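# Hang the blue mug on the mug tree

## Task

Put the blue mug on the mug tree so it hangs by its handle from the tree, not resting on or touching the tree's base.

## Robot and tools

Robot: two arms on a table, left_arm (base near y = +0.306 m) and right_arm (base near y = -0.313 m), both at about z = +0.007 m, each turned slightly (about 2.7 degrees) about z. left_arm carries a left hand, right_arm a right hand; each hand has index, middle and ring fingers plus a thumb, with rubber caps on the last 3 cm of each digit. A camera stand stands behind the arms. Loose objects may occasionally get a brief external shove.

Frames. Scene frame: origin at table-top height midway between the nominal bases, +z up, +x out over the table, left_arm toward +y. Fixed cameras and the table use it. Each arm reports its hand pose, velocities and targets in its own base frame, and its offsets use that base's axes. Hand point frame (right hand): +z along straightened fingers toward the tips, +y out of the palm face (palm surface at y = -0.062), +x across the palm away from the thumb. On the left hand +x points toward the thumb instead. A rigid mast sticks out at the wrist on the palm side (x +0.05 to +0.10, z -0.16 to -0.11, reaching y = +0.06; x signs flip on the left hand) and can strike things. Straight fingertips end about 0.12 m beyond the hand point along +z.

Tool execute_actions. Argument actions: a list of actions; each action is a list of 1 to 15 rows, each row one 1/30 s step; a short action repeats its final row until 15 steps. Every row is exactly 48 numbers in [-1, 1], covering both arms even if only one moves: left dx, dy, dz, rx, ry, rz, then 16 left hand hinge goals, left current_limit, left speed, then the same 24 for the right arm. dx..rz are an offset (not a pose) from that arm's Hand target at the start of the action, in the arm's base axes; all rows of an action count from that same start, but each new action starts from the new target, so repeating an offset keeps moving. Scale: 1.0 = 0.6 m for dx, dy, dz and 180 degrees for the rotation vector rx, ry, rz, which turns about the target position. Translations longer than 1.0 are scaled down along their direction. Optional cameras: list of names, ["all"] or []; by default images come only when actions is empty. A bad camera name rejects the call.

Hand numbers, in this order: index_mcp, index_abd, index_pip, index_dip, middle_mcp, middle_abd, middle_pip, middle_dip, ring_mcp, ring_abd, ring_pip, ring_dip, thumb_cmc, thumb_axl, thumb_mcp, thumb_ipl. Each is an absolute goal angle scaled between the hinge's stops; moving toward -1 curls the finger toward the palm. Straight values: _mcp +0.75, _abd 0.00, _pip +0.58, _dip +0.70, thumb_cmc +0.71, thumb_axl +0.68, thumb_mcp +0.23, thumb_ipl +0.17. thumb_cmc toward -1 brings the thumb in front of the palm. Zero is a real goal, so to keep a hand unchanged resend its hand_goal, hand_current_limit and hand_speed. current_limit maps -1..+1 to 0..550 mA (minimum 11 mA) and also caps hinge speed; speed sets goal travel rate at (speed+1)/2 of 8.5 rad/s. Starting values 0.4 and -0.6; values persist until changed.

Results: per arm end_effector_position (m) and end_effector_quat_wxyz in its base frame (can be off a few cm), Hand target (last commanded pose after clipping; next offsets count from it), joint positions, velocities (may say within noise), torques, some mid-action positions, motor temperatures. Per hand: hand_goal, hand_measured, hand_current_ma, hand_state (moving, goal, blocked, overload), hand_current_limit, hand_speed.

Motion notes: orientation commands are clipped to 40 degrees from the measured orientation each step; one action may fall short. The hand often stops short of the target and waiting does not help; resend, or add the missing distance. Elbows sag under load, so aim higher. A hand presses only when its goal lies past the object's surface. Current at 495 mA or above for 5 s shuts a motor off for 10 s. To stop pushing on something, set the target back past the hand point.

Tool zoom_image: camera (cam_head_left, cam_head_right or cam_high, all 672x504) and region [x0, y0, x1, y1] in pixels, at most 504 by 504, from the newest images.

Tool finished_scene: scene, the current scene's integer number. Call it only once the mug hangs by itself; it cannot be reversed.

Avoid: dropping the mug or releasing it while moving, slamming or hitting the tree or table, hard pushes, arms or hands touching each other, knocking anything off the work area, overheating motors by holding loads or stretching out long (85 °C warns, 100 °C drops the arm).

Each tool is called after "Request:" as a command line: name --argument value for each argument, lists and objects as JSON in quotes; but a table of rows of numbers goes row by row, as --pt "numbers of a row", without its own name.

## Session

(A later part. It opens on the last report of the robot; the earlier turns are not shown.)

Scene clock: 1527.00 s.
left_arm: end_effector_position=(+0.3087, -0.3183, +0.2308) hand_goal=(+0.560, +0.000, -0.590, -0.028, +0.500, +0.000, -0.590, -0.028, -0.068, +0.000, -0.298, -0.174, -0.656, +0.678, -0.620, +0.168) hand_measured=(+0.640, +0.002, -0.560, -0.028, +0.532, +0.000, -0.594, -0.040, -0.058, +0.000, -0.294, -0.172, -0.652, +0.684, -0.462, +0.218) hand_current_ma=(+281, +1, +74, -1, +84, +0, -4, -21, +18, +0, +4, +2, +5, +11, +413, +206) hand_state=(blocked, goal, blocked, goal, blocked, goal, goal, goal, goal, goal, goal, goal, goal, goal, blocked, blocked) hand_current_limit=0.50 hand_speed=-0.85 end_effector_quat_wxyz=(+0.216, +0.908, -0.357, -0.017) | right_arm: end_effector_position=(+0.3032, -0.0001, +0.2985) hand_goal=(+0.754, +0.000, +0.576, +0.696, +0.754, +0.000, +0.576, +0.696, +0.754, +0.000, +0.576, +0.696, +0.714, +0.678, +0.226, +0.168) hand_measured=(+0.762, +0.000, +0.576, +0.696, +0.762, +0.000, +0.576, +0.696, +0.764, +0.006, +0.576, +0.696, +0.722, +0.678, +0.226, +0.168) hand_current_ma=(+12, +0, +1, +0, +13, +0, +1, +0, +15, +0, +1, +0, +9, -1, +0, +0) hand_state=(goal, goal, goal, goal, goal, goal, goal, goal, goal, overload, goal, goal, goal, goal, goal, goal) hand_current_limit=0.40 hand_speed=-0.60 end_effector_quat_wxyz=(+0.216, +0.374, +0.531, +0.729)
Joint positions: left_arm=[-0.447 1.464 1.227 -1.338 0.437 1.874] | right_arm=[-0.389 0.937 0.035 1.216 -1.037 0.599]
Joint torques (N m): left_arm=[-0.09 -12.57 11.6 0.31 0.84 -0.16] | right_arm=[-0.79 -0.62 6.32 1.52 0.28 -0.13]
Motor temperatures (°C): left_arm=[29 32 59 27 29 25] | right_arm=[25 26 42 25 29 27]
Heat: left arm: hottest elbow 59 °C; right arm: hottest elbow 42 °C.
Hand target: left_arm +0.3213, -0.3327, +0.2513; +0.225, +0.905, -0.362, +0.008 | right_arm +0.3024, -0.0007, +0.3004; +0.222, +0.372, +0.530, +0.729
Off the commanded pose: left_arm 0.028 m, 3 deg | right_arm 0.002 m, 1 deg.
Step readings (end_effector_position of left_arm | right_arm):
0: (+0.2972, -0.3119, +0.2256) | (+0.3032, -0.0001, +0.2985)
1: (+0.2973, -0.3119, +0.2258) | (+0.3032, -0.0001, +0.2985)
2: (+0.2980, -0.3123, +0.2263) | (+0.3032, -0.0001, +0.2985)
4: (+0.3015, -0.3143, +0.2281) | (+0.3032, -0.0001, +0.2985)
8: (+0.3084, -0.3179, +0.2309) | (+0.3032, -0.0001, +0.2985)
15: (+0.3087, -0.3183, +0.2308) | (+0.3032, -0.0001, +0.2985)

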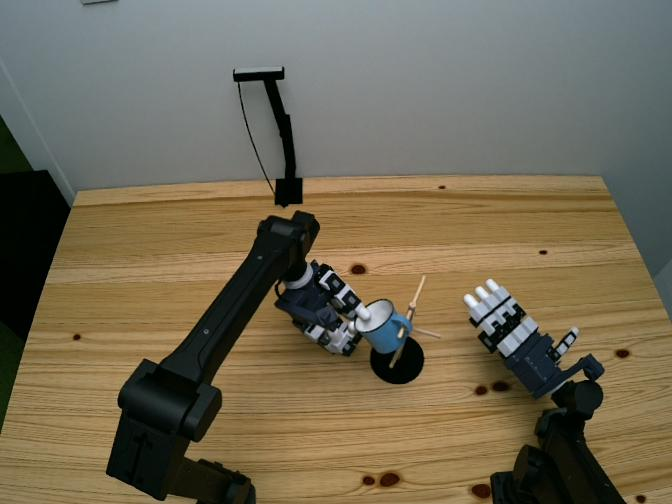

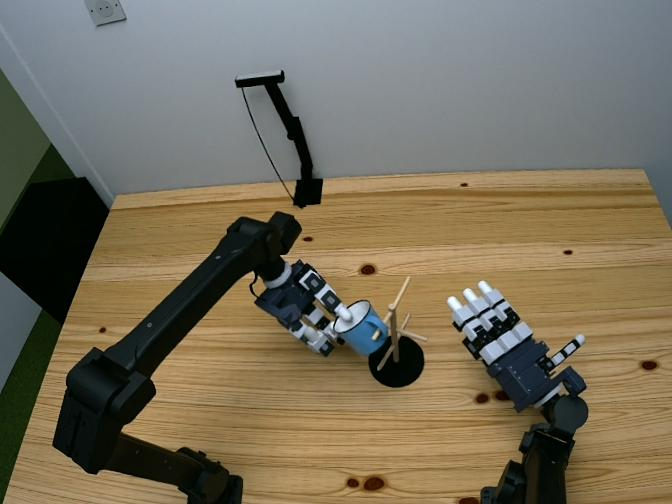

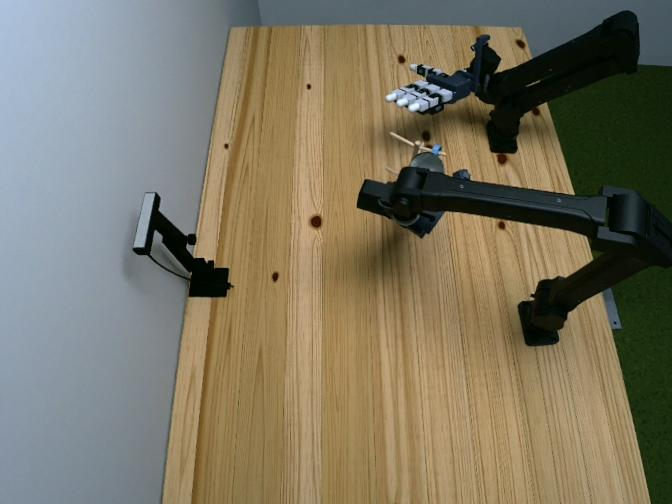

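Request:
execute_actions --actions '[[[0,0,-0.007,0,0,0,0.56,0,-0.591,-0.029,0.50,0,-0.591,-0.029,-0.0685,0,-0.299,-0.174,-0.657,0.677,-0.62,0.168,0.5,-0.85,0,0,0,0,0,0,0.754,0,0.576,0.696,0.754,0,0.576,0.696,0.754,0,0.576,0.696,0.714,0.678,0.226,0.168,0.4,-0.6],[0,0,-0.014,0,0,0,0.56,0,-0.591,-0.029,0.50,0,-0.591,-0.029,-0.0685,0,-0.299,-0.174,-0.657,0.677,-0.62,0.168,0.5,-0.85,0,0,0,0,0,0,0.754,0,0.576,0.696,0.754,0,0.576,0.696,0.754,0,0.576,0.696,0.714,0.678,0.226,0.168,0.4,-0.6],[0,0,-0.0233,0,0,0,0.56,0,-0.591,-0.029,0.50,0,-0.591,-0.029,-0.0685,0,-0.299,-0.174,-0.657,0.677,-0.62,0.168,0.5,-0.85,0,0,0,0,0,0,0.754,0,0.576,0.696,0.754,0,0.576,0.696,0.754,0,0.576,0.696,0.714,0.678,0.226,0.168,0.4,-0.6]]]' --cameras '["cam_head_left","cam_head_right","cam_high"]'

Request:
zoom_image --camera "cam_high" --region '[400, 130, 460, 190]'

Request:
zoom_image --camera "cam_head_left" --region '[370, 310, 430, 370]'

Request:
zoom_image --camera "cam_head_right" --region '[340, 310, 400, 370]'

Scene clock: 1538.63 s.
left_arm: end_effector_position=(+0.3130, -0.3205, +0.2279) hand_goal=(+0.560, +0.000, -0.590, -0.028, +0.500, +0.000, -0.590, -0.028, -0.068, +0.000, -0.298, -0.174, -0.656, +0.678, -0.620, +0.168) hand_measured=(+0.640, +0.002, -0.560, -0.030, +0.532, +0.000, -0.594, -0.040, -0.058, +0.000, -0.294, -0.172, -0.652, +0.684, -0.462, +0.218) hand_current_ma=(+281, +1, +73, -1, +84, +0, -4, -21, +18, +0, +4, +2, +5, +11, +412, +206) hand_state=(blocked, goal, blocked, goal, blocked, goal, goal, goal, goal, goal, goal, goal, goal, goal, blocked, blocked) hand_current_limit=0.50 hand_speed=-0.85 end_effector_quat_wxyz=(+0.217, +0.908, -0.359, -0.010) | right_arm: end_effector_position=(+0.3032, -0.0001, +0.2985) hand_goal=(+0.754, +0.000, +0.576, +0.696, +0.754, +0.000, +0.576, +0.696, +0.754, +0.000, +0.576, +0.696, +0.714, +0.678, +0.226, +0.168) hand_measured=(+0.762, +0.000, +0.576, +0.696, +0.762, +0.000, +0.576, +0.696, +0.764, +0.006, +0.576, +0.696, +0.722, +0.678, +0.226, +0.168) hand_current_ma=(+12, +0, +1, +0, +13, +0, +1, +0, +15, +0, +1, +0, +9, -1, +0, +0) hand_state=(goal, goal, goal, goal, goal, goal, goal, goal, goal, overload, goal, goal, goal, goal, goal, goal) hand_current_limit=0.40 hand_speed=-0.60 end_effector_quat_wxyz=(+0.216, +0.374, +0.531, +0.729)
Joint positions: left_arm=[-0.447 1.471 1.227 -1.316 0.437 1.874] | right_arm=[-0.389 0.937 0.035 1.216 -1.037 0.599]
Joint torques (N m): left_arm=[0.03 -12.57 9.63 0.95 0.83 -0.16] | right_arm=[-0.79 -0.44 6.34 1.51 0.29 -0.12]
Motor temperatures (°C): left_arm=[29 32 61 27 29 25] | right_arm=[25 26 42 25 29 27]
Heat: left arm: hottest elbow 61 °C; right arm: hottest elbow 42 °C.
Hand target: left_arm +0.3213, -0.3327, +0.2373; +0.225, +0.905, -0.362, +0.008 | right_arm +0.3024, -0.0007, +0.3004; +0.222, +0.372, +0.530, +0.729
Off the commanded pose: left_arm 0.018 m, 2 deg | right_arm 0.002 m, 1 deg.
Step readings (end_effector_position of left_arm | right_arm):
0: (+0.3087, -0.3183, +0.2308) | (+0.3032, -0.0001, +0.2985)
1: (+0.3087, -0.3183, +0.2308) | (+0.3032, -0.0001, +0.2985)
2: (+0.3090, -0.3184, +0.2307) | (+0.3032, -0.0001, +0.2985)
4: (+0.3106, -0.3194, +0.2299) | (+0.3032, -0.0001, +0.2985)
8: (+0.3127, -0.3203, +0.2280) | (+0.3032, -0.0001, +0.2985)
15: (+0.3130, -0.3205, +0.2279) | (+0.3032, -0.0001, +0.2985)

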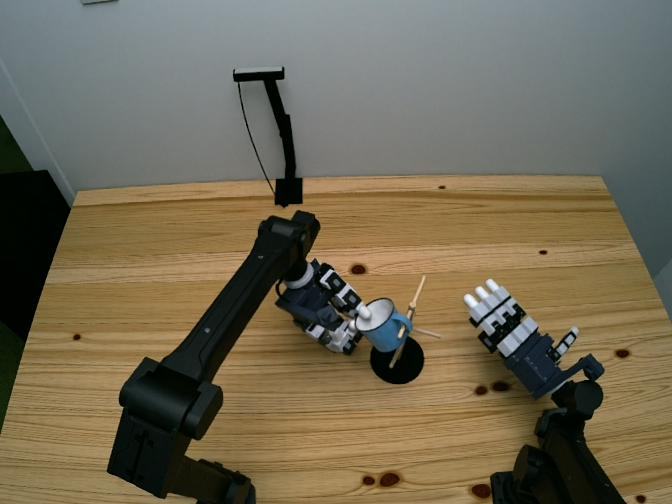

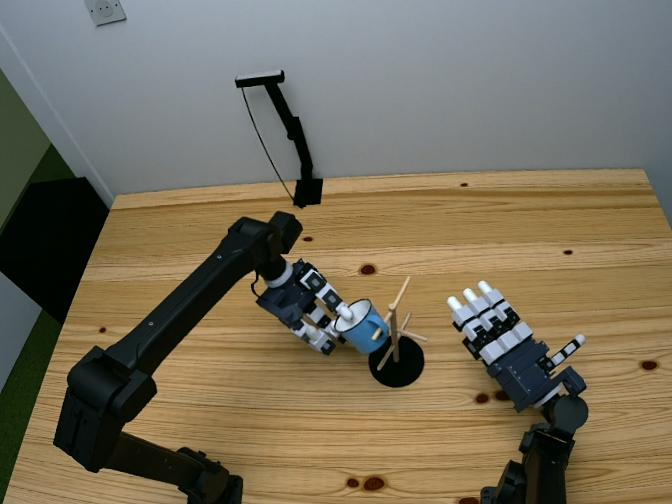

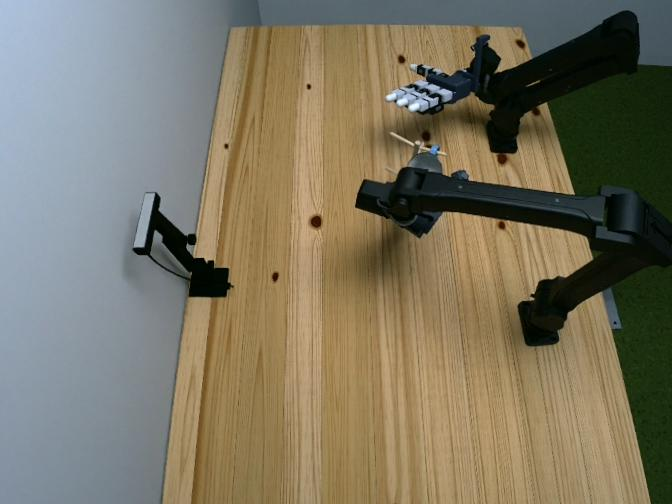

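Scaled by 8.400 from the camera's 672x504 image, which has a finer 960x720 frame.

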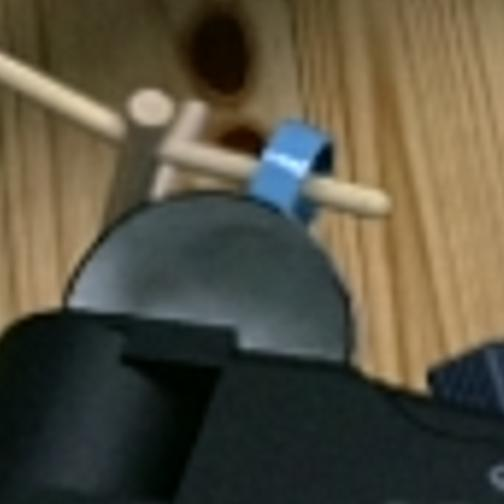

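Scaled by 8.400 from the camera's 672x504 image, which has a finer 960x720 frame.

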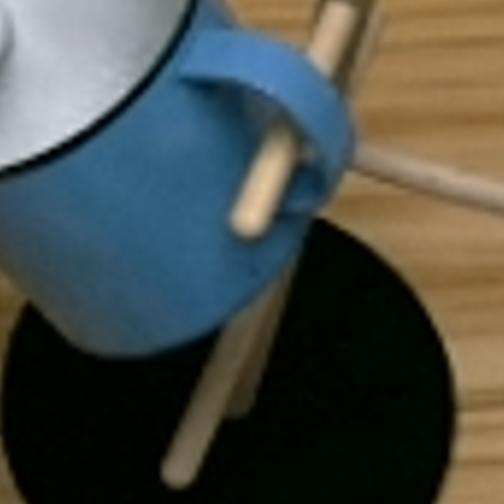

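Scaled by 8.400 from the camera's 672x504 image, which has a finer 960x720 frame.

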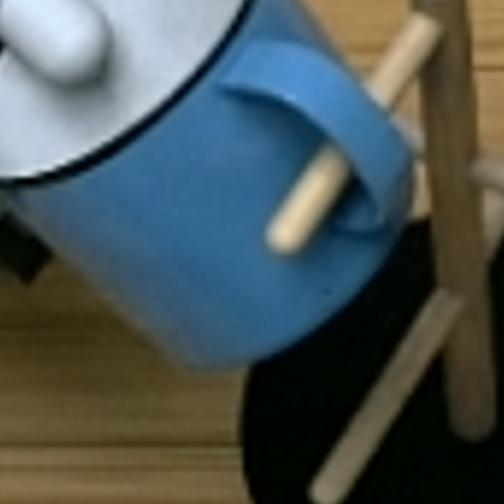

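Request:
execute_actions --actions '[[[-0.004,0.002,-0.012,0,0,0,0.56,0,-0.591,-0.029,0.50,0,-0.591,-0.029,-0.0685,0,-0.299,-0.174,-0.657,0.677,-0.62,0.168,0.5,-0.85,0,0,0,0,0,0,0.754,0,0.576,0.696,0.754,0,0.576,0.696,0.754,0,0.576,0.696,0.714,0.678,0.226,0.168,0.4,-0.6],[-0.007,0.003,-0.020,0,0,0,0.56,0,-0.591,-0.029,0.50,0,-0.591,-0.029,-0.0685,0,-0.299,-0.174,-0.657,0.677,-0.62,0.168,0.5,-0.85,0,0,0,0,0,0,0.754,0,0.576,0.696,0.754,0,0.576,0.696,0.754,0,0.576,0.696,0.714,0.678,0.226,0.168,0.4,-0.6]]]' --cameras '["cam_head_left","cam_head_right","cam_high"]'

Request:
zoom_image --camera "cam_high" --region '[400, 130, 460, 190]'

Request:
zoom_image --camera "cam_head_left" --region '[350, 300, 430, 380]'

Request:
zoom_image --camera "cam_head_right" --region '[330, 300, 410, 380]'

Scene clock: 1545.93 s.
left_arm: end_effector_position=(+0.3130, -0.3211, +0.2200) hand_goal=(+0.560, +0.000, -0.590, -0.028, +0.500, +0.000, -0.590, -0.028, -0.068, +0.000, -0.298, -0.174, -0.656, +0.678, -0.620, +0.168) hand_measured=(+0.640, +0.002, -0.560, -0.028, +0.532, +0.000, -0.594, -0.040, -0.058, +0.000, -0.294, -0.172, -0.652, +0.684, -0.462, +0.218) hand_current_ma=(+281, +1, +72, +0, +84, +0, -4, -22, +18, +0, +4, +2, +5, +11, +413, +206) hand_state=(blocked, goal, blocked, goal, blocked, goal, goal, goal, goal, goal, goal, goal, goal, goal, blocked, blocked) hand_current_limit=0.50 hand_speed=-0.85 end_effector_quat_wxyz=(+0.217, +0.907, -0.360, -0.005) | right_arm: end_effector_position=(+0.3032, -0.0001, +0.2985) hand_goal=(+0.754, +0.000, +0.576, +0.696, +0.754, +0.000, +0.576, +0.696, +0.754, +0.000, +0.576, +0.696, +0.714, +0.678, +0.226, +0.168) hand_measured=(+0.762, +0.000, +0.576, +0.696, +0.762, +0.000, +0.576, +0.696, +0.764, +0.006, +0.576, +0.696, +0.722, +0.678, +0.226, +0.168) hand_current_ma=(+12, +0, +1, +0, +13, +0, +1, +0, +15, +0, +1, +0, +9, -1, +0, +0) hand_state=(goal, goal, goal, goal, goal, goal, goal, goal, goal, overload, goal, goal, goal, goal, goal, goal) hand_current_limit=0.40 hand_speed=-0.60 end_effector_quat_wxyz=(+0.216, +0.374, +0.531, +0.729)
Joint positions: left_arm=[-0.448 1.471 1.206 -1.282 0.437 1.873] | right_arm=[-0.389 0.937 0.035 1.216 -1.037 0.599]
Joint torques (N m): left_arm=[-0.03 -12.86 8.51 0.95 0.83 -0.16] | right_arm=[-0.67 -0.32 6.35 1.5 0.28 -0.14]
Motor temperatures (°C): left_arm=[29 32 61 27 29 25] | right_arm=[25 26 42 25 29 27]
Heat: left arm: hottest elbow 61 °C; right arm: hottest elbow 42 °C.
Hand target: left_arm +0.3170, -0.3309, +0.2254; +0.225, +0.904, -0.362, +0.008 | right_arm +0.3024, -0.0007, +0.3004; +0.222, +0.372, +0.530, +0.729
Off the commanded pose: left_arm 0.012 m, 2 deg | right_arm 0.002 m, 1 deg.
Step readings (end_effector_position of left_arm | right_arm):
0: (+0.3130, -0.3205, +0.2279) | (+0.3032, -0.0001, +0.2985)
1: (+0.3131, -0.3206, +0.2277) | (+0.3032, -0.0001, +0.2985)
2: (+0.3139, -0.3209, +0.2269) | (+0.3032, -0.0001, +0.2985)
4: (+0.3157, -0.3218, +0.2242) | (+0.3032, -0.0001, +0.2985)
8: (+0.3137, -0.3210, +0.2205) | (+0.3032, -0.0001, +0.2985)
15: (+0.3130, -0.3211, +0.2200) | (+0.3032, -0.0001, +0.2985)

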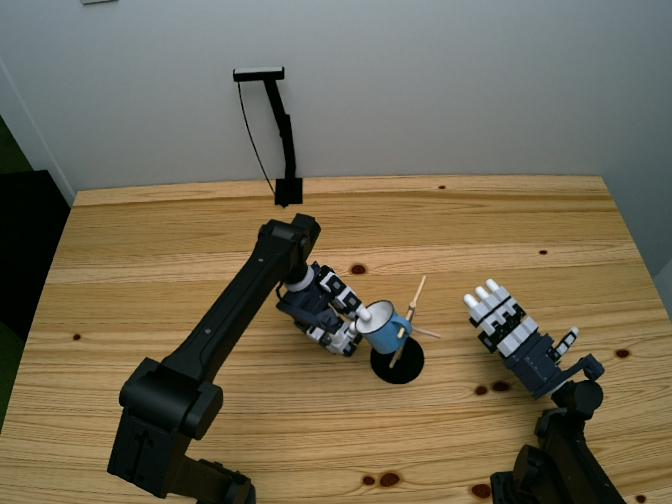

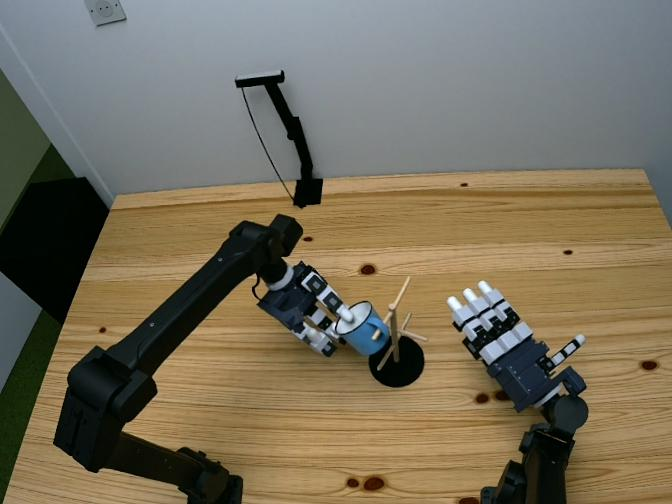

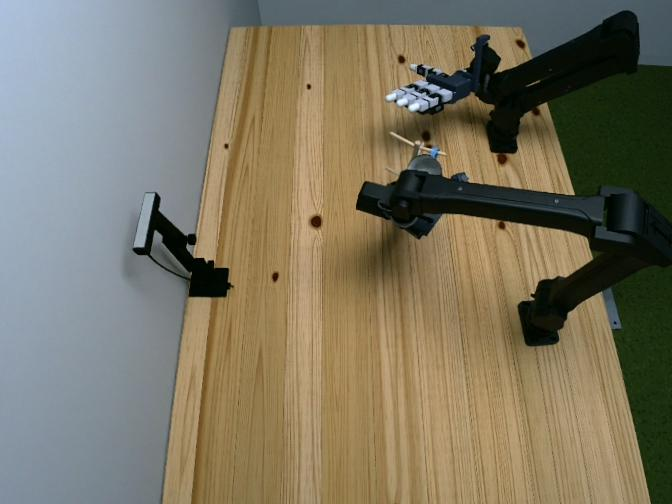

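Scaled by 8.400 from the camera's 672x504 image, which has a finer 960x720 frame.

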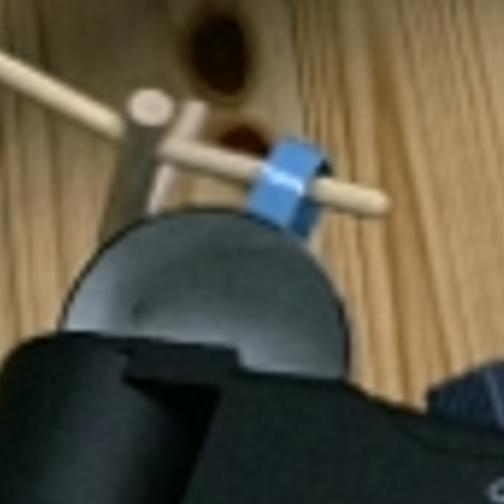

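Scaled by 6.300 from the camera's 672x504 image, which has a finer 960x720 frame.

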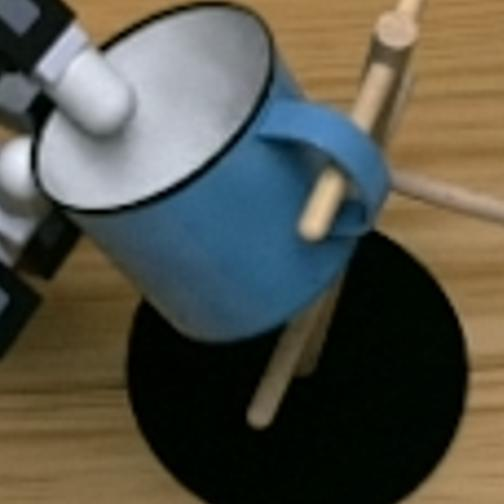

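Scaled by 6.300 from the camera's 672x504 image, which has a finer 960x720 frame.

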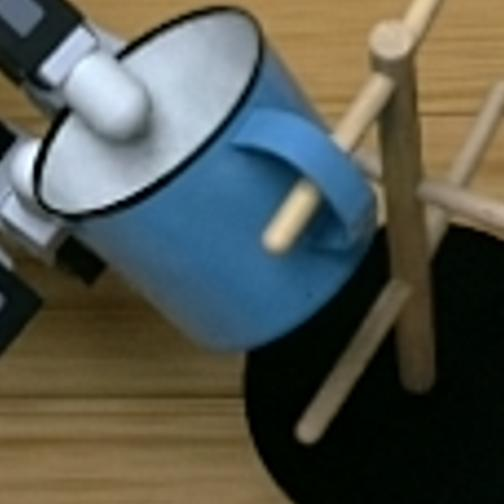

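Request:
execute_actions --actions '[[[-0.003,0,-0.008,0,0,0,0.56,0,-0.591,-0.029,0.50,0,-0.591,-0.029,-0.0685,0,-0.299,-0.174,-0.657,0.677,-0.62,0.168,0.5,-0.85,0,0,0,0,0,0,0.754,0,0.576,0.696,0.754,0,0.576,0.696,0.754,0,0.576,0.696,0.714,0.678,0.226,0.168,0.4,-0.6],[-0.005,0,-0.016,0,0,0,0.56,0,-0.591,-0.029,0.50,0,-0.591,-0.029,-0.0685,0,-0.299,-0.174,-0.657,0.677,-0.62,0.168,0.5,-0.85,0,0,0,0,0,0,0.754,0,0.576,0.696,0.754,0,0.576,0.696,0.754,0,0.576,0.696,0.714,0.678,0.226,0.168,0.4,-0.6]]]' --cameras '["cam_head_left","cam_head_right","cam_high"]'

Request:
zoom_image --camera "cam_high" --region '[400, 130, 460, 190]'

Request:
zoom_image --camera "cam_head_left" --region '[350, 300, 430, 380]'

Request:
zoom_image --camera "cam_head_right" --region '[330, 300, 410, 380]'

Scene clock: 1556.30 s.
left_arm: end_effector_position=(+0.3089, -0.3212, +0.2102) hand_goal=(+0.560, +0.000, -0.590, -0.028, +0.500, +0.000, -0.590, -0.028, -0.068, +0.000, -0.298, -0.174, -0.656, +0.678, -0.620, +0.168) hand_measured=(+0.640, +0.002, -0.560, -0.028, +0.532, +0.000, -0.592, -0.040, -0.058, +0.000, -0.294, -0.172, -0.652, +0.684, -0.462, +0.218) hand_current_ma=(+281, +1, +72, +0, +84, +0, -3, -22, +18, +0, +4, +2, +5, +11, +413, +206) hand_state=(blocked, goal, blocked, goal, blocked, goal, goal, goal, goal, goal, goal, goal, goal, goal, blocked, blocked) hand_current_limit=0.50 hand_speed=-0.85 end_effector_quat_wxyz=(+0.217, +0.907, -0.361, -0.006) | right_arm: end_effector_position=(+0.3032, -0.0001, +0.2985) hand_goal=(+0.754, +0.000, +0.576, +0.696, +0.754, +0.000, +0.576, +0.696, +0.754, +0.000, +0.576, +0.696, +0.714, +0.678, +0.226, +0.168) hand_measured=(+0.762, +0.000, +0.576, +0.696, +0.762, +0.000, +0.576, +0.696, +0.764, +0.006, +0.576, +0.696, +0.722, +0.678, +0.226, +0.168) hand_current_ma=(+12, +0, +1, +0, +13, +0, +1, +0, +15, +0, +1, +0, +9, -1, +0, +0) hand_state=(goal, goal, goal, goal, goal, goal, goal, goal, goal, overload, goal, goal, goal, goal, goal, goal) hand_current_limit=0.40 hand_speed=-0.60 end_effector_quat_wxyz=(+0.216, +0.374, +0.531, +0.729)
Joint positions: left_arm=[-0.453 1.472 1.18 -1.258 0.437 1.871] | right_arm=[-0.389 0.937 0.035 1.216 -1.037 0.599]
Joint torques (N m): left_arm=[0.09 -12.81 8.44 1.03 0.82 -0.18] | right_arm=[-0.67 -0.56 6.28 1.51 0.28 -0.13]
Motor temperatures (°C): left_arm=[29 33 59 27 29 25] | right_arm=[25 26 42 25 29 27]
Heat: left arm: hottest elbow 59 °C; right arm: hottest elbow 42 °C.
Hand target: left_arm +0.3142, -0.3308, +0.2158; +0.225, +0.905, -0.362, +0.008 | right_arm +0.3024, -0.0007, +0.3004; +0.222, +0.372, +0.530, +0.729
Off the commanded pose: left_arm 0.012 m, 2 deg | right_arm 0.002 m, 1 deg.
Step readings (end_effector_position of left_arm | right_arm):
0: (+0.3130, -0.3211, +0.2200) | (+0.3032, -0.0001, +0.2985)
1: (+0.3129, -0.3210, +0.2194) | (+0.3032, -0.0001, +0.2985)
2: (+0.3131, -0.3215, +0.2184) | (+0.3032, -0.0001, +0.2985)
4: (+0.3126, -0.3214, +0.2141) | (+0.3032, -0.0001, +0.2985)
8: (+0.3090, -0.3211, +0.2102) | (+0.3032, -0.0001, +0.2985)
15: (+0.3089, -0.3212, +0.2102) | (+0.3032, -0.0001, +0.2985)

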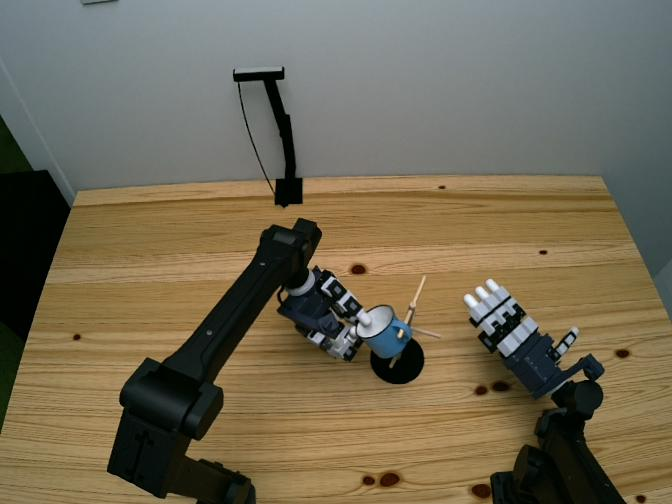

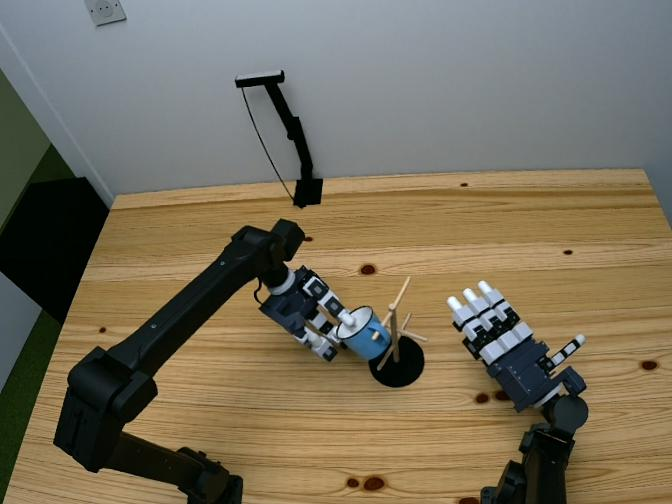

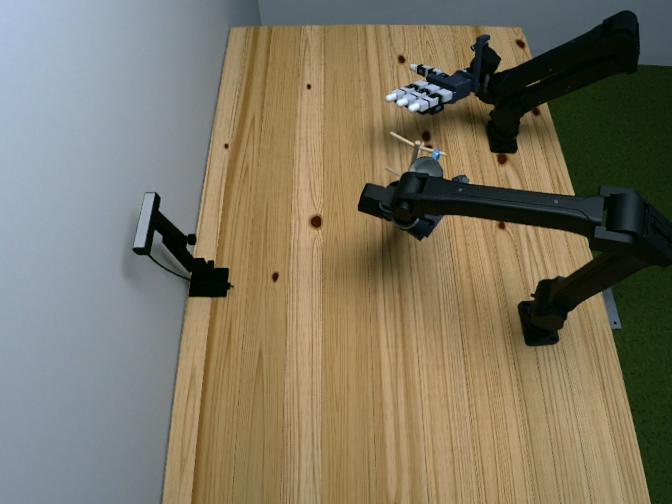

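Scaled by 8.400 from the camera's 672x504 image, which has a finer 960x720 frame.

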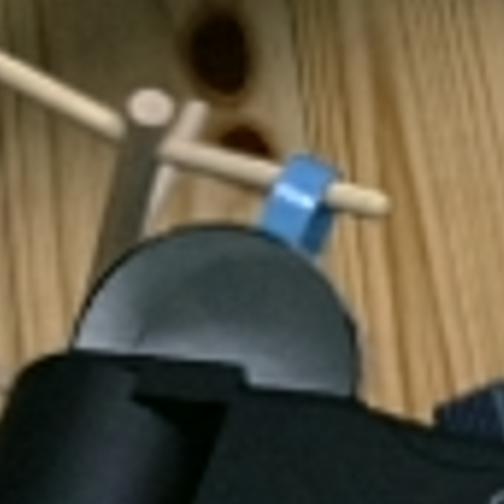

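Scaled by 6.300 from the camera's 672x504 image, which has a finer 960x720 frame.

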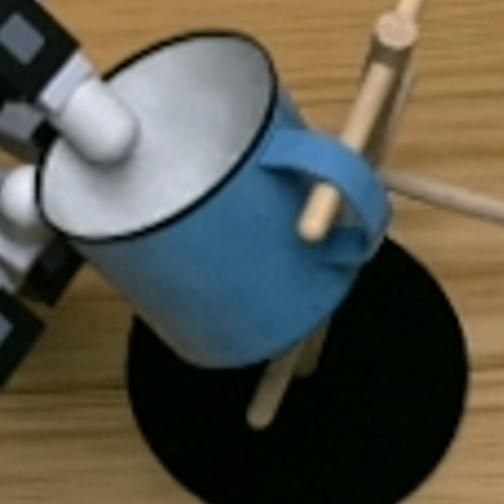

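Scaled by 6.300 from the camera's 672x504 image, which has a finer 960x720 frame.

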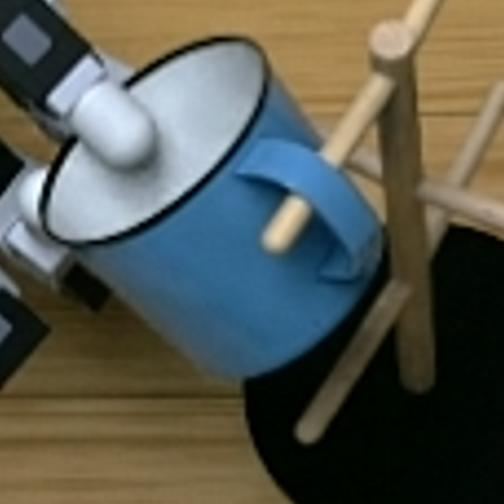

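Request:
execute_actions --actions '[[[-0.002,0,-0.006,0,0,0,0.56,0,-0.591,-0.029,0.50,0,-0.591,-0.029,-0.0685,0,-0.299,-0.174,-0.657,0.677,-0.62,0.168,0.5,-0.85,0,0,0,0,0,0,0.754,0,0.576,0.696,0.754,0,0.576,0.696,0.754,0,0.576,0.696,0.714,0.678,0.226,0.168,0.4,-0.6],[-0.003,0,-0.012,0,0,0,0.56,0,-0.591,-0.029,0.50,0,-0.591,-0.029,-0.0685,0,-0.299,-0.174,-0.657,0.677,-0.62,0.168,0.5,-0.85,0,0,0,0,0,0,0.754,0,0.576,0.696,0.754,0,0.576,0.696,0.754,0,0.576,0.696,0.714,0.678,0.226,0.168,0.4,-0.6]]]' --cameras '["cam_head_left","cam_head_right","cam_high"]'

Request:
zoom_image --camera "cam_high" --region '[400, 130, 460, 190]'

Request:
zoom_image --camera "cam_head_left" --region '[350, 300, 430, 380]'

Scene clock: 1566.00 s.
left_arm: end_effector_position=(+0.3084, -0.3220, +0.2050) hand_goal=(+0.560, +0.000, -0.590, -0.028, +0.500, +0.000, -0.590, -0.028, -0.068, +0.000, -0.298, -0.174, -0.656, +0.678, -0.620, +0.168) hand_measured=(+0.640, +0.002, -0.560, -0.028, +0.530, +0.000, -0.592, -0.040, -0.058, +0.000, -0.294, -0.172, -0.652, +0.684, -0.464, +0.218) hand_current_ma=(+281, +1, +72, +0, +79, +0, -2, -20, +18, +0, +4, +2, +4, +9, +413, +206) hand_state=(blocked, goal, blocked, goal, blocked, goal, goal, goal, goal, goal, goal, goal, goal, goal, blocked, blocked) hand_current_limit=0.50 hand_speed=-0.85 end_effector_quat_wxyz=(+0.218, +0.907, -0.361, -0.003) | right_arm: end_effector_position=(+0.3032, -0.0001, +0.2985) hand_goal=(+0.754, +0.000, +0.576, +0.696, +0.754, +0.000, +0.576, +0.696, +0.754, +0.000, +0.576, +0.696, +0.714, +0.678, +0.226, +0.168) hand_measured=(+0.762, +0.000, +0.576, +0.696, +0.762, +0.000, +0.576, +0.696, +0.764, +0.006, +0.576, +0.696, +0.722, +0.678, +0.226, +0.168) hand_current_ma=(+12, +0, +1, +0, +13, +0, +1, +0, +15, +0, +1, +0, +9, -1, +0, +0) hand_state=(goal, goal, goal, goal, goal, goal, goal, goal, goal, overload, goal, goal, goal, goal, goal, goal) hand_current_limit=0.40 hand_speed=-0.60 end_effector_quat_wxyz=(+0.216, +0.374, +0.531, +0.729)
Joint positions: left_arm=[-0.455 1.472 1.165 -1.235 0.439 1.868] | right_arm=[-0.389 0.937 0.035 1.216 -1.037 0.599]
Joint torques (N m): left_arm=[0.03 -12.69 8.14 1.01 0.81 -0.17] | right_arm=[-0.62 -0.73 6.34 1.51 0.29 -0.14]
Motor temperatures (°C): left_arm=[29 33 59 27 29 25] | right_arm=[25 26 42 25 29 27]
Heat: left arm: hottest elbow 59 °C; right arm: hottest elbow 42 °C.
Hand target: left_arm +0.3123, -0.3308, +0.2085; +0.225, +0.905, -0.362, +0.008 | right_arm +0.3024, -0.0007, +0.3004; +0.222, +0.372, +0.530, +0.729
Off the commanded pose: left_arm 0.010 m, 1 deg | right_arm 0.002 m, 1 deg.
Step readings (end_effector_position of left_arm | right_arm):
0: (+0.3089, -0.3212, +0.2102) | (+0.3032, -0.0001, +0.2985)
1: (+0.3089, -0.3216, +0.2100) | (+0.3032, -0.0001, +0.2985)
2: (+0.3090, -0.3218, +0.2091) | (+0.3032, -0.0001, +0.2985)
4: (+0.3091, -0.3222, +0.2071) | (+0.3032, -0.0001, +0.2985)
8: (+0.3082, -0.3220, +0.2051) | (+0.3032, -0.0001, +0.2985)
15: (+0.3084, -0.3220, +0.2050) | (+0.3032, -0.0001, +0.2985)

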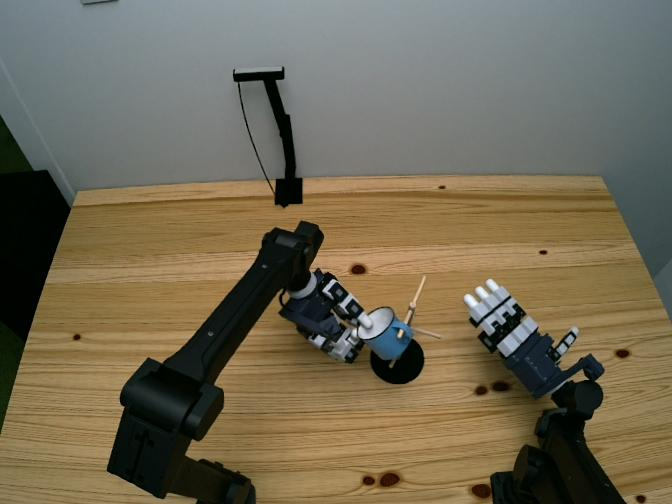

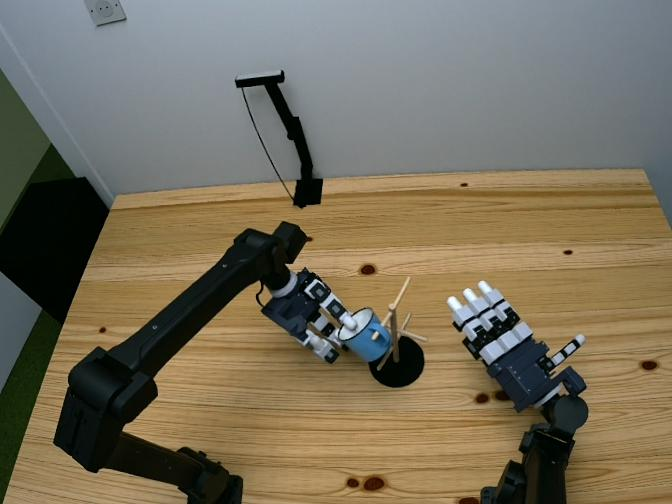

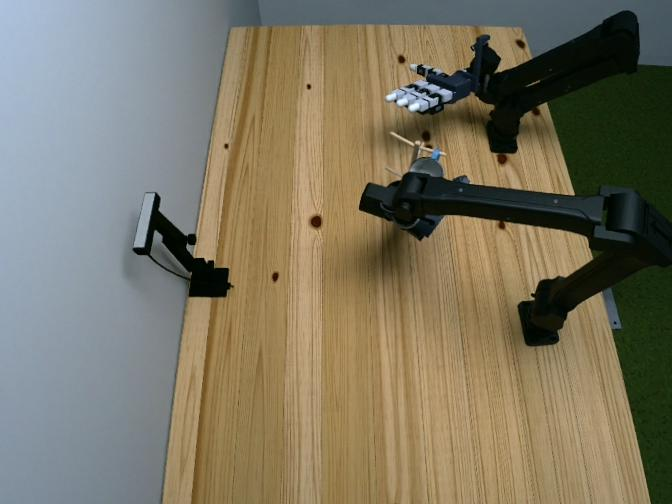

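Scaled by 8.400 from the camera's 672x504 image, which has a finer 960x720 frame.

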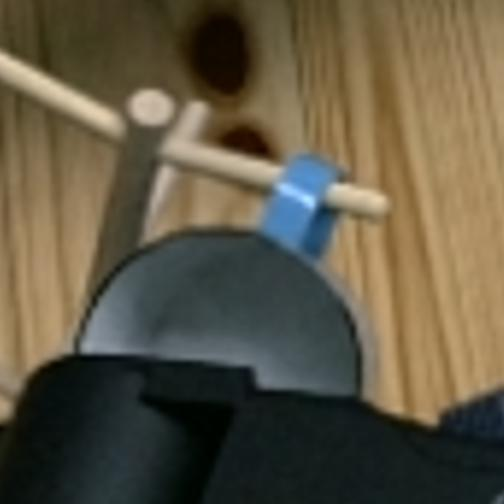

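Scaled by 6.300 from the camera's 672x504 image, which has a finer 960x720 frame.

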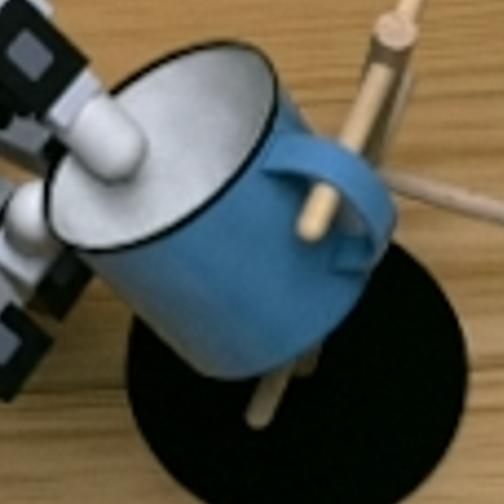

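Request:
execute_actions --actions '[[[0,0,0,0,0,0,0.60,0,-0.591,-0.029,0.53,0,-0.591,-0.029,-0.0685,0,-0.299,-0.174,-0.657,0.677,-0.46,0.168,0.5,-0.9,0,0,0,0,0,0,0.754,0,0.576,0.696,0.754,0,0.576,0.696,0.754,0,0.576,0.696,0.714,0.678,0.226,0.168,0.4,-0.6]],[[0,0,0,0,0,0,0.62,0,-0.591,-0.029,0.55,0,-0.591,-0.029,-0.0685,0,-0.299,-0.174,-0.657,0.677,-0.30,0.168,0.5,-0.9,0,0,0,0,0,0,0.754,0,0.576,0.696,0.754,0,0.576,0.696,0.754,0,0.576,0.696,0.714,0.678,0.226,0.168,0.4,-0.6]]]' --cameras '["cam_head_left","cam_head_right","cam_high"]'

Request:
zoom_image --camera "cam_high" --region '[400, 130, 460, 190]'

Request:
zoom_image --camera "cam_head_left" --region '[330, 290, 430, 390]'

Request:
zoom_image --camera "cam_head_right" --region '[310, 290, 410, 390]'

Scene clock: 1574.87 s.
left_arm: end_effector_position=(+0.3085, -0.3221, +0.2050) hand_goal=(+0.620, +0.000, -0.590, -0.028, +0.550, +0.000, -0.590, -0.028, -0.068, +0.000, -0.298, -0.174, -0.656, +0.678, -0.300, +0.168) hand_measured=(+0.638, +0.002, -0.580, -0.028, +0.554, +0.000, -0.590, -0.030, -0.058, +0.000, -0.294, -0.172, -0.656, +0.678, -0.308, +0.170) hand_current_ma=(+39, +1, +17, +0, +7, +0, +0, -2, +18, +0, +4, +2, +0, +0, -20, +2) hand_state=(goal, goal, goal, goal, goal, goal, goal, goal, goal, goal, goal, goal, goal, goal, goal, goal) hand_current_limit=0.50 hand_speed=-0.90 end_effector_quat_wxyz=(+0.218, +0.907, -0.361, -0.003) | right_arm: end_effector_position=(+0.3032, -0.0001, +0.2985) hand_goal=(+0.754, +0.000, +0.576, +0.696, +0.754, +0.000, +0.576, +0.696, +0.754, +0.000, +0.576, +0.696, +0.714, +0.678, +0.226, +0.168) hand_measured=(+0.762, +0.000, +0.576, +0.696, +0.762, +0.000, +0.576, +0.696, +0.764, +0.006, +0.576, +0.696, +0.722, +0.678, +0.226, +0.168) hand_current_ma=(+12, +0, +1, +0, +13, +0, +1, +0, +15, +0, +1, +0, +9, -1, +0, +0) hand_state=(goal, goal, goal, goal, goal, goal, goal, goal, goal, overload, goal, goal, goal, goal, goal, goal) hand_current_limit=0.40 hand_speed=-0.60 end_effector_quat_wxyz=(+0.216, +0.374, +0.531, +0.729)
Joint positions: left_arm=[-0.455 1.472 1.165 -1.235 0.439 1.866] | right_arm=[-0.389 0.937 0.035 1.216 -1.037 0.599]
Joint torques (N m): left_arm=[0.15 -12.69 8.16 0.99 0.81 -0.16] | right_arm=[-0.62 -0.32 6.32 1.54 0.28 -0.14]
Motor temperatures (°C): left_arm=[29 33 59 27 29 25] | right_arm=[25 26 42 25 29 27]
Heat: left arm: hottest elbow 59 °C; right arm: hottest elbow 42 °C.
Hand target: left_arm +0.3123, -0.3308, +0.2085; +0.225, +0.905, -0.362, +0.008 | right_arm +0.3024, -0.0007, +0.3004; +0.222, +0.372, +0.530, +0.729
Off the commanded pose: left_arm 0.010 m, 1 deg | right_arm 0.002 m, 1 deg.
Step readings (end_effector_position of left_arm | right_arm):
0: (+0.3084, -0.3220, +0.2050) | (+0.3032, -0.0001, +0.2985)
1: (+0.3084, -0.3220, +0.2050) | (+0.3032, -0.0001, +0.2985)
2: (+0.3084, -0.3220, +0.2050) | (+0.3032, -0.0001, +0.2985)
4: (+0.3086, -0.3222, +0.2050) | (+0.3032, -0.0001, +0.2985)
8: (+0.3087, -0.3222, +0.2050) | (+0.3032, -0.0001, +0.2985)
15: (+0.3087, -0.3222, +0.2050) | (+0.3032, -0.0001, +0.2985)
16: (+0.3087, -0.3222, +0.2050) | (+0.3032, -0.0001, +0.2985)
17: (+0.3087, -0.3222, +0.2050) | (+0.3032, -0.0001, +0.2985)
19: (+0.3088, -0.3223, +0.2050) | (+0.3032, -0.0001, +0.2985)
23: (+0.3085, -0.3221, +0.2050) | (+0.3032, -0.0001, +0.2985)
30: (+0.3085, -0.3221, +0.2050) | (+0.3032, -0.0001, +0.2985)

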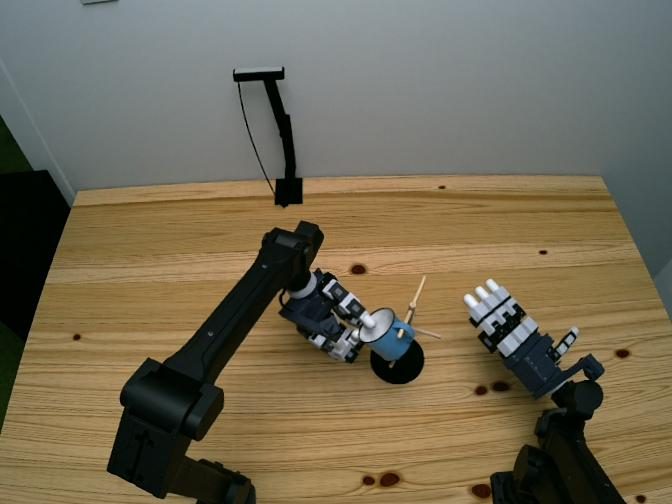

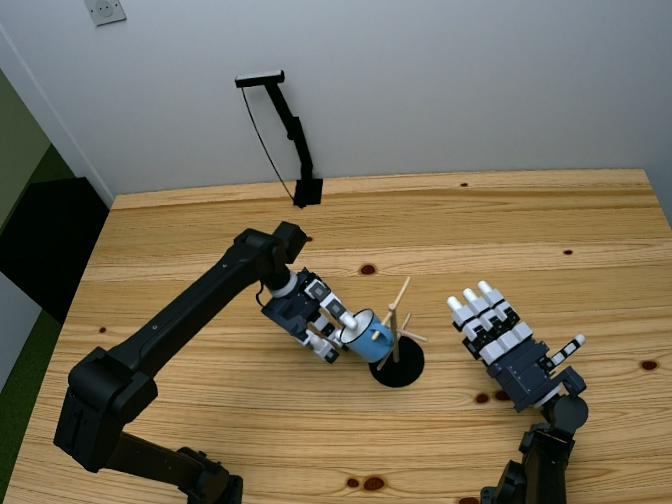

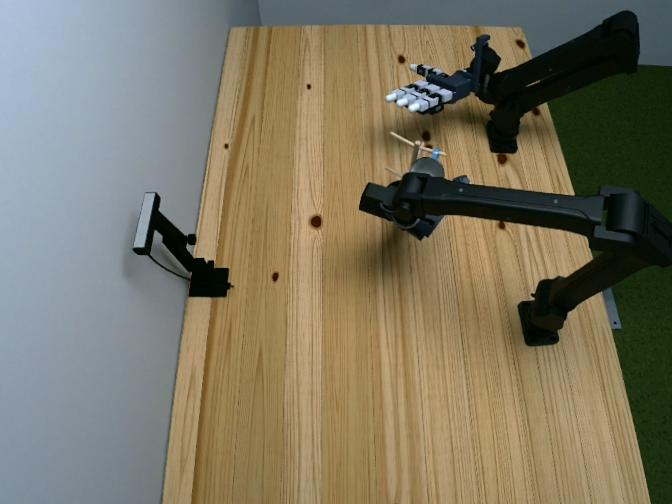

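Scaled by 8.400 from the camera's 672x504 image, which has a finer 960x720 frame.

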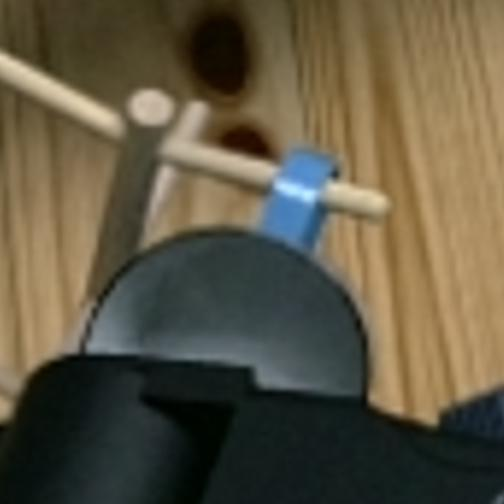

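Scaled by 5.040 from the camera's 672x504 image, which has a finer 960x720 frame.

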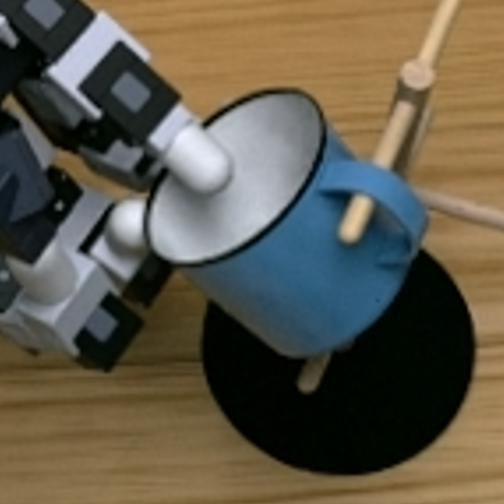

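Scaled by 5.040 from the camera's 672x504 image, which has a finer 960x720 frame.

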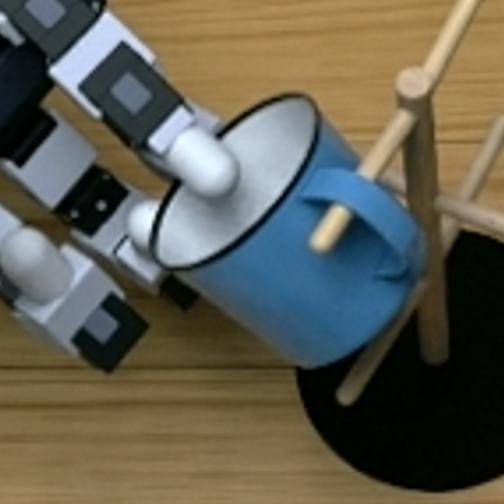

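Request:
execute_actions --actions '[[[0,0,0,0,0,0,0.75,0,-0.591,-0.029,0.72,0,-0.591,-0.029,-0.0685,0,-0.299,-0.174,-0.657,0.677,-0.30,0.168,0.5,-0.95,0,0,0,0,0,0,0.754,0,0.576,0.696,0.754,0,0.576,0.696,0.754,0,0.576,0.696,0.714,0.678,0.226,0.168,0.4,-0.6]],[[0,0,0,0,0,0,0.75,0,-0.591,-0.029,0.72,0,-0.591,-0.029,-0.0685,0,-0.299,-0.174,-0.657,0.677,-0.30,0.168,0.5,-0.95,0,0,0,0,0,0,0.754,0,0.576,0.696,0.754,0,0.576,0.696,0.754,0,0.576,0.696,0.714,0.678,0.226,0.168,0.4,-0.6]]]' --cameras '["cam_head_left","cam_head_right","cam_high"]'

Request:
zoom_image --camera "cam_head_left" --region '[330, 290, 430, 390]'

Request:
zoom_image --camera "cam_head_right" --region '[310, 290, 410, 390]'

Scene clock: 1592.77 s.
left_arm: end_effector_position=(+0.3085, -0.3221, +0.2050) hand_goal=(+0.750, +0.000, -0.590, -0.028, +0.720, +0.000, -0.590, -0.028, -0.068, +0.000, -0.298, -0.174, -0.656, +0.678, -0.300, +0.168) hand_measured=(+0.752, +0.002, -0.582, -0.028, +0.722, +0.000, -0.590, -0.030, -0.058, +0.000, -0.294, -0.172, -0.656, +0.678, -0.308, +0.170) hand_current_ma=(+2, +1, +11, +0, +2, +0, +1, -2, +18, +0, +4, +2, +0, +0, -20, +2) hand_state=(goal, goal, goal, goal, goal, goal, goal, goal, goal, goal, goal, goal, goal, goal, goal, goal) hand_current_limit=0.50 hand_speed=-0.95 end_effector_quat_wxyz=(+0.218, +0.907, -0.361, -0.003) | right_arm: end_effector_position=(+0.3032, -0.0001, +0.2985) hand_goal=(+0.754, +0.000, +0.576, +0.696, +0.754, +0.000, +0.576, +0.696, +0.754, +0.000, +0.576, +0.696, +0.714, +0.678, +0.226, +0.168) hand_measured=(+0.762, +0.000, +0.576, +0.696, +0.762, +0.000, +0.576, +0.696, +0.764, +0.006, +0.576, +0.696, +0.722, +0.678, +0.226, +0.168) hand_current_ma=(+12, +0, +1, +0, +13, +0, +1, +0, +15, +0, +1, +0, +9, -1, +0, +0) hand_state=(goal, goal, goal, goal, goal, goal, goal, goal, goal, overload, goal, goal, goal, goal, goal, goal) hand_current_limit=0.40 hand_speed=-0.60 end_effector_quat_wxyz=(+0.216, +0.374, +0.531, +0.729)
Joint positions: left_arm=[-0.455 1.472 1.165 -1.235 0.439 1.866] | right_arm=[-0.389 0.937 0.035 1.216 -1.037 0.599]
Joint torques (N m): left_arm=[0.03 -12.69 8.17 1.01 0.81 -0.15] | right_arm=[-0.67 -0.67 6.3 1.52 0.29 -0.14]
Motor temperatures (°C): left_arm=[29 33 58 27 29 25] | right_arm=[25 26 42 25 29 27]
Heat: left arm: hottest elbow 58 °C; right arm: hottest elbow 42 °C.
Hand target: left_arm +0.3123, -0.3308, +0.2085; +0.225, +0.905, -0.362, +0.008 | right_arm +0.3024, -0.0007, +0.3004; +0.222, +0.372, +0.530, +0.729
Off the commanded pose: left_arm 0.010 m, 1 deg | right_arm 0.002 m, 1 deg.
Step readings (end_effector_position of left_arm | right_arm):
0: (+0.3085, -0.3221, +0.2050) | (+0.3032, -0.0001, +0.2985)
1: (+0.3085, -0.3221, +0.2050) | (+0.3032, -0.0001, +0.2985)
2: (+0.3085, -0.3221, +0.2050) | (+0.3032, -0.0001, +0.2985)
4: (+0.3085, -0.3221, +0.2050) | (+0.3032, -0.0001, +0.2985)
8: (+0.3085, -0.3221, +0.2050) | (+0.3032, -0.0001, +0.2985)
15: (+0.3085, -0.3221, +0.2050) | (+0.3032, -0.0001, +0.2985)
16: (+0.3085, -0.3221, +0.2050) | (+0.3032, -0.0001, +0.2985)
17: (+0.3085, -0.3221, +0.2050) | (+0.3032, -0.0001, +0.2985)
19: (+0.3085, -0.3221, +0.2050) | (+0.3032, -0.0001, +0.2985)
23: (+0.3085, -0.3221, +0.2050) | (+0.3032, -0.0001, +0.2985)
30: (+0.3085, -0.3221, +0.2050) | (+0.3032, -0.0001, +0.2985)

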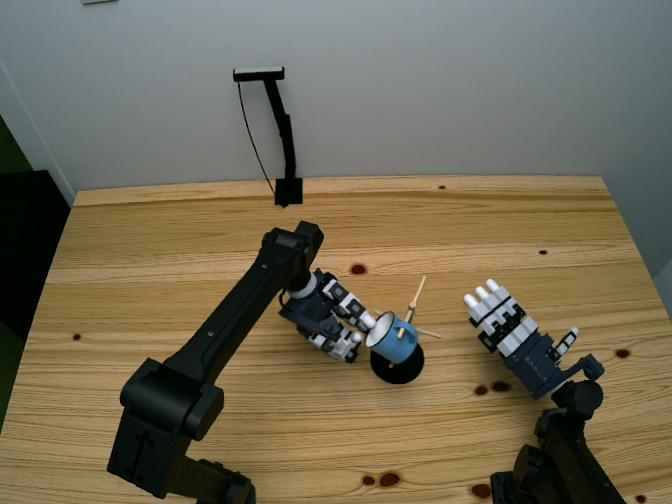

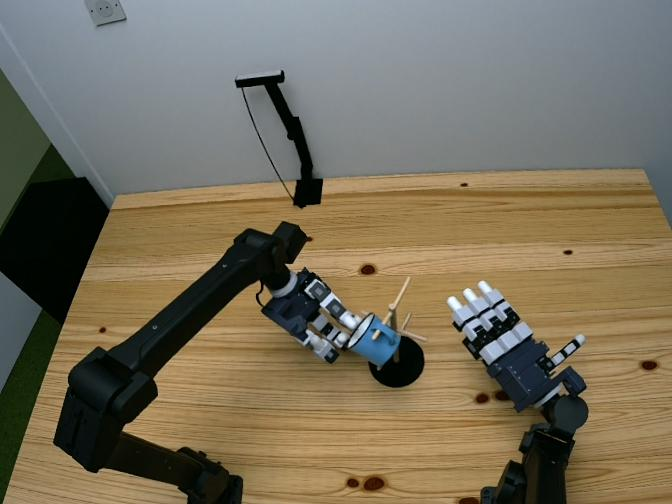

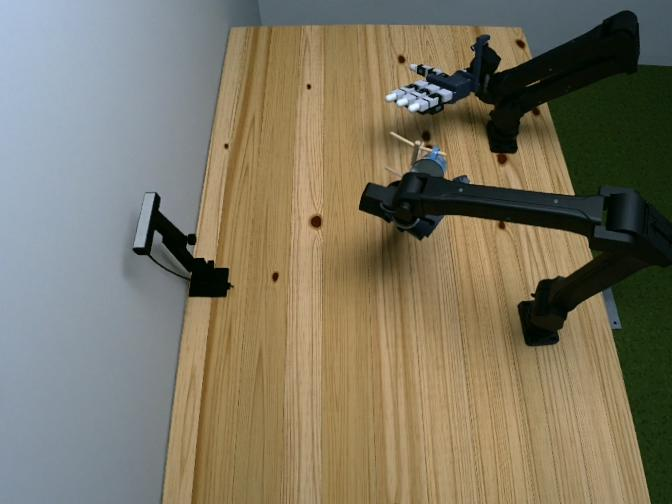

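Scaled by 5.040 from the camera's 672x504 image, which has a finer 960x720 frame.

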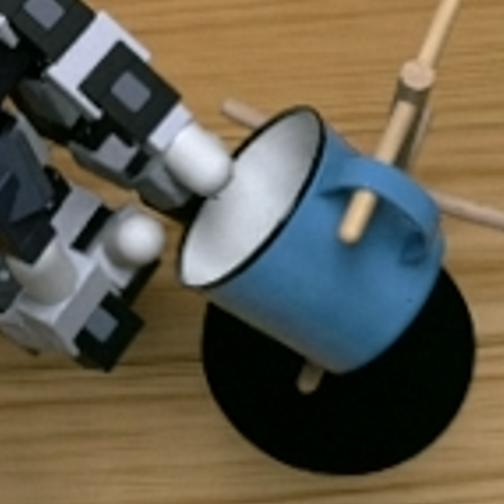

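Scaled by 5.040 from the camera's 672x504 image, which has a finer 960x720 frame.

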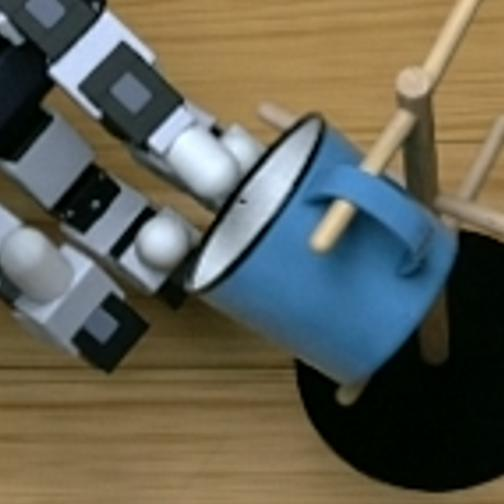

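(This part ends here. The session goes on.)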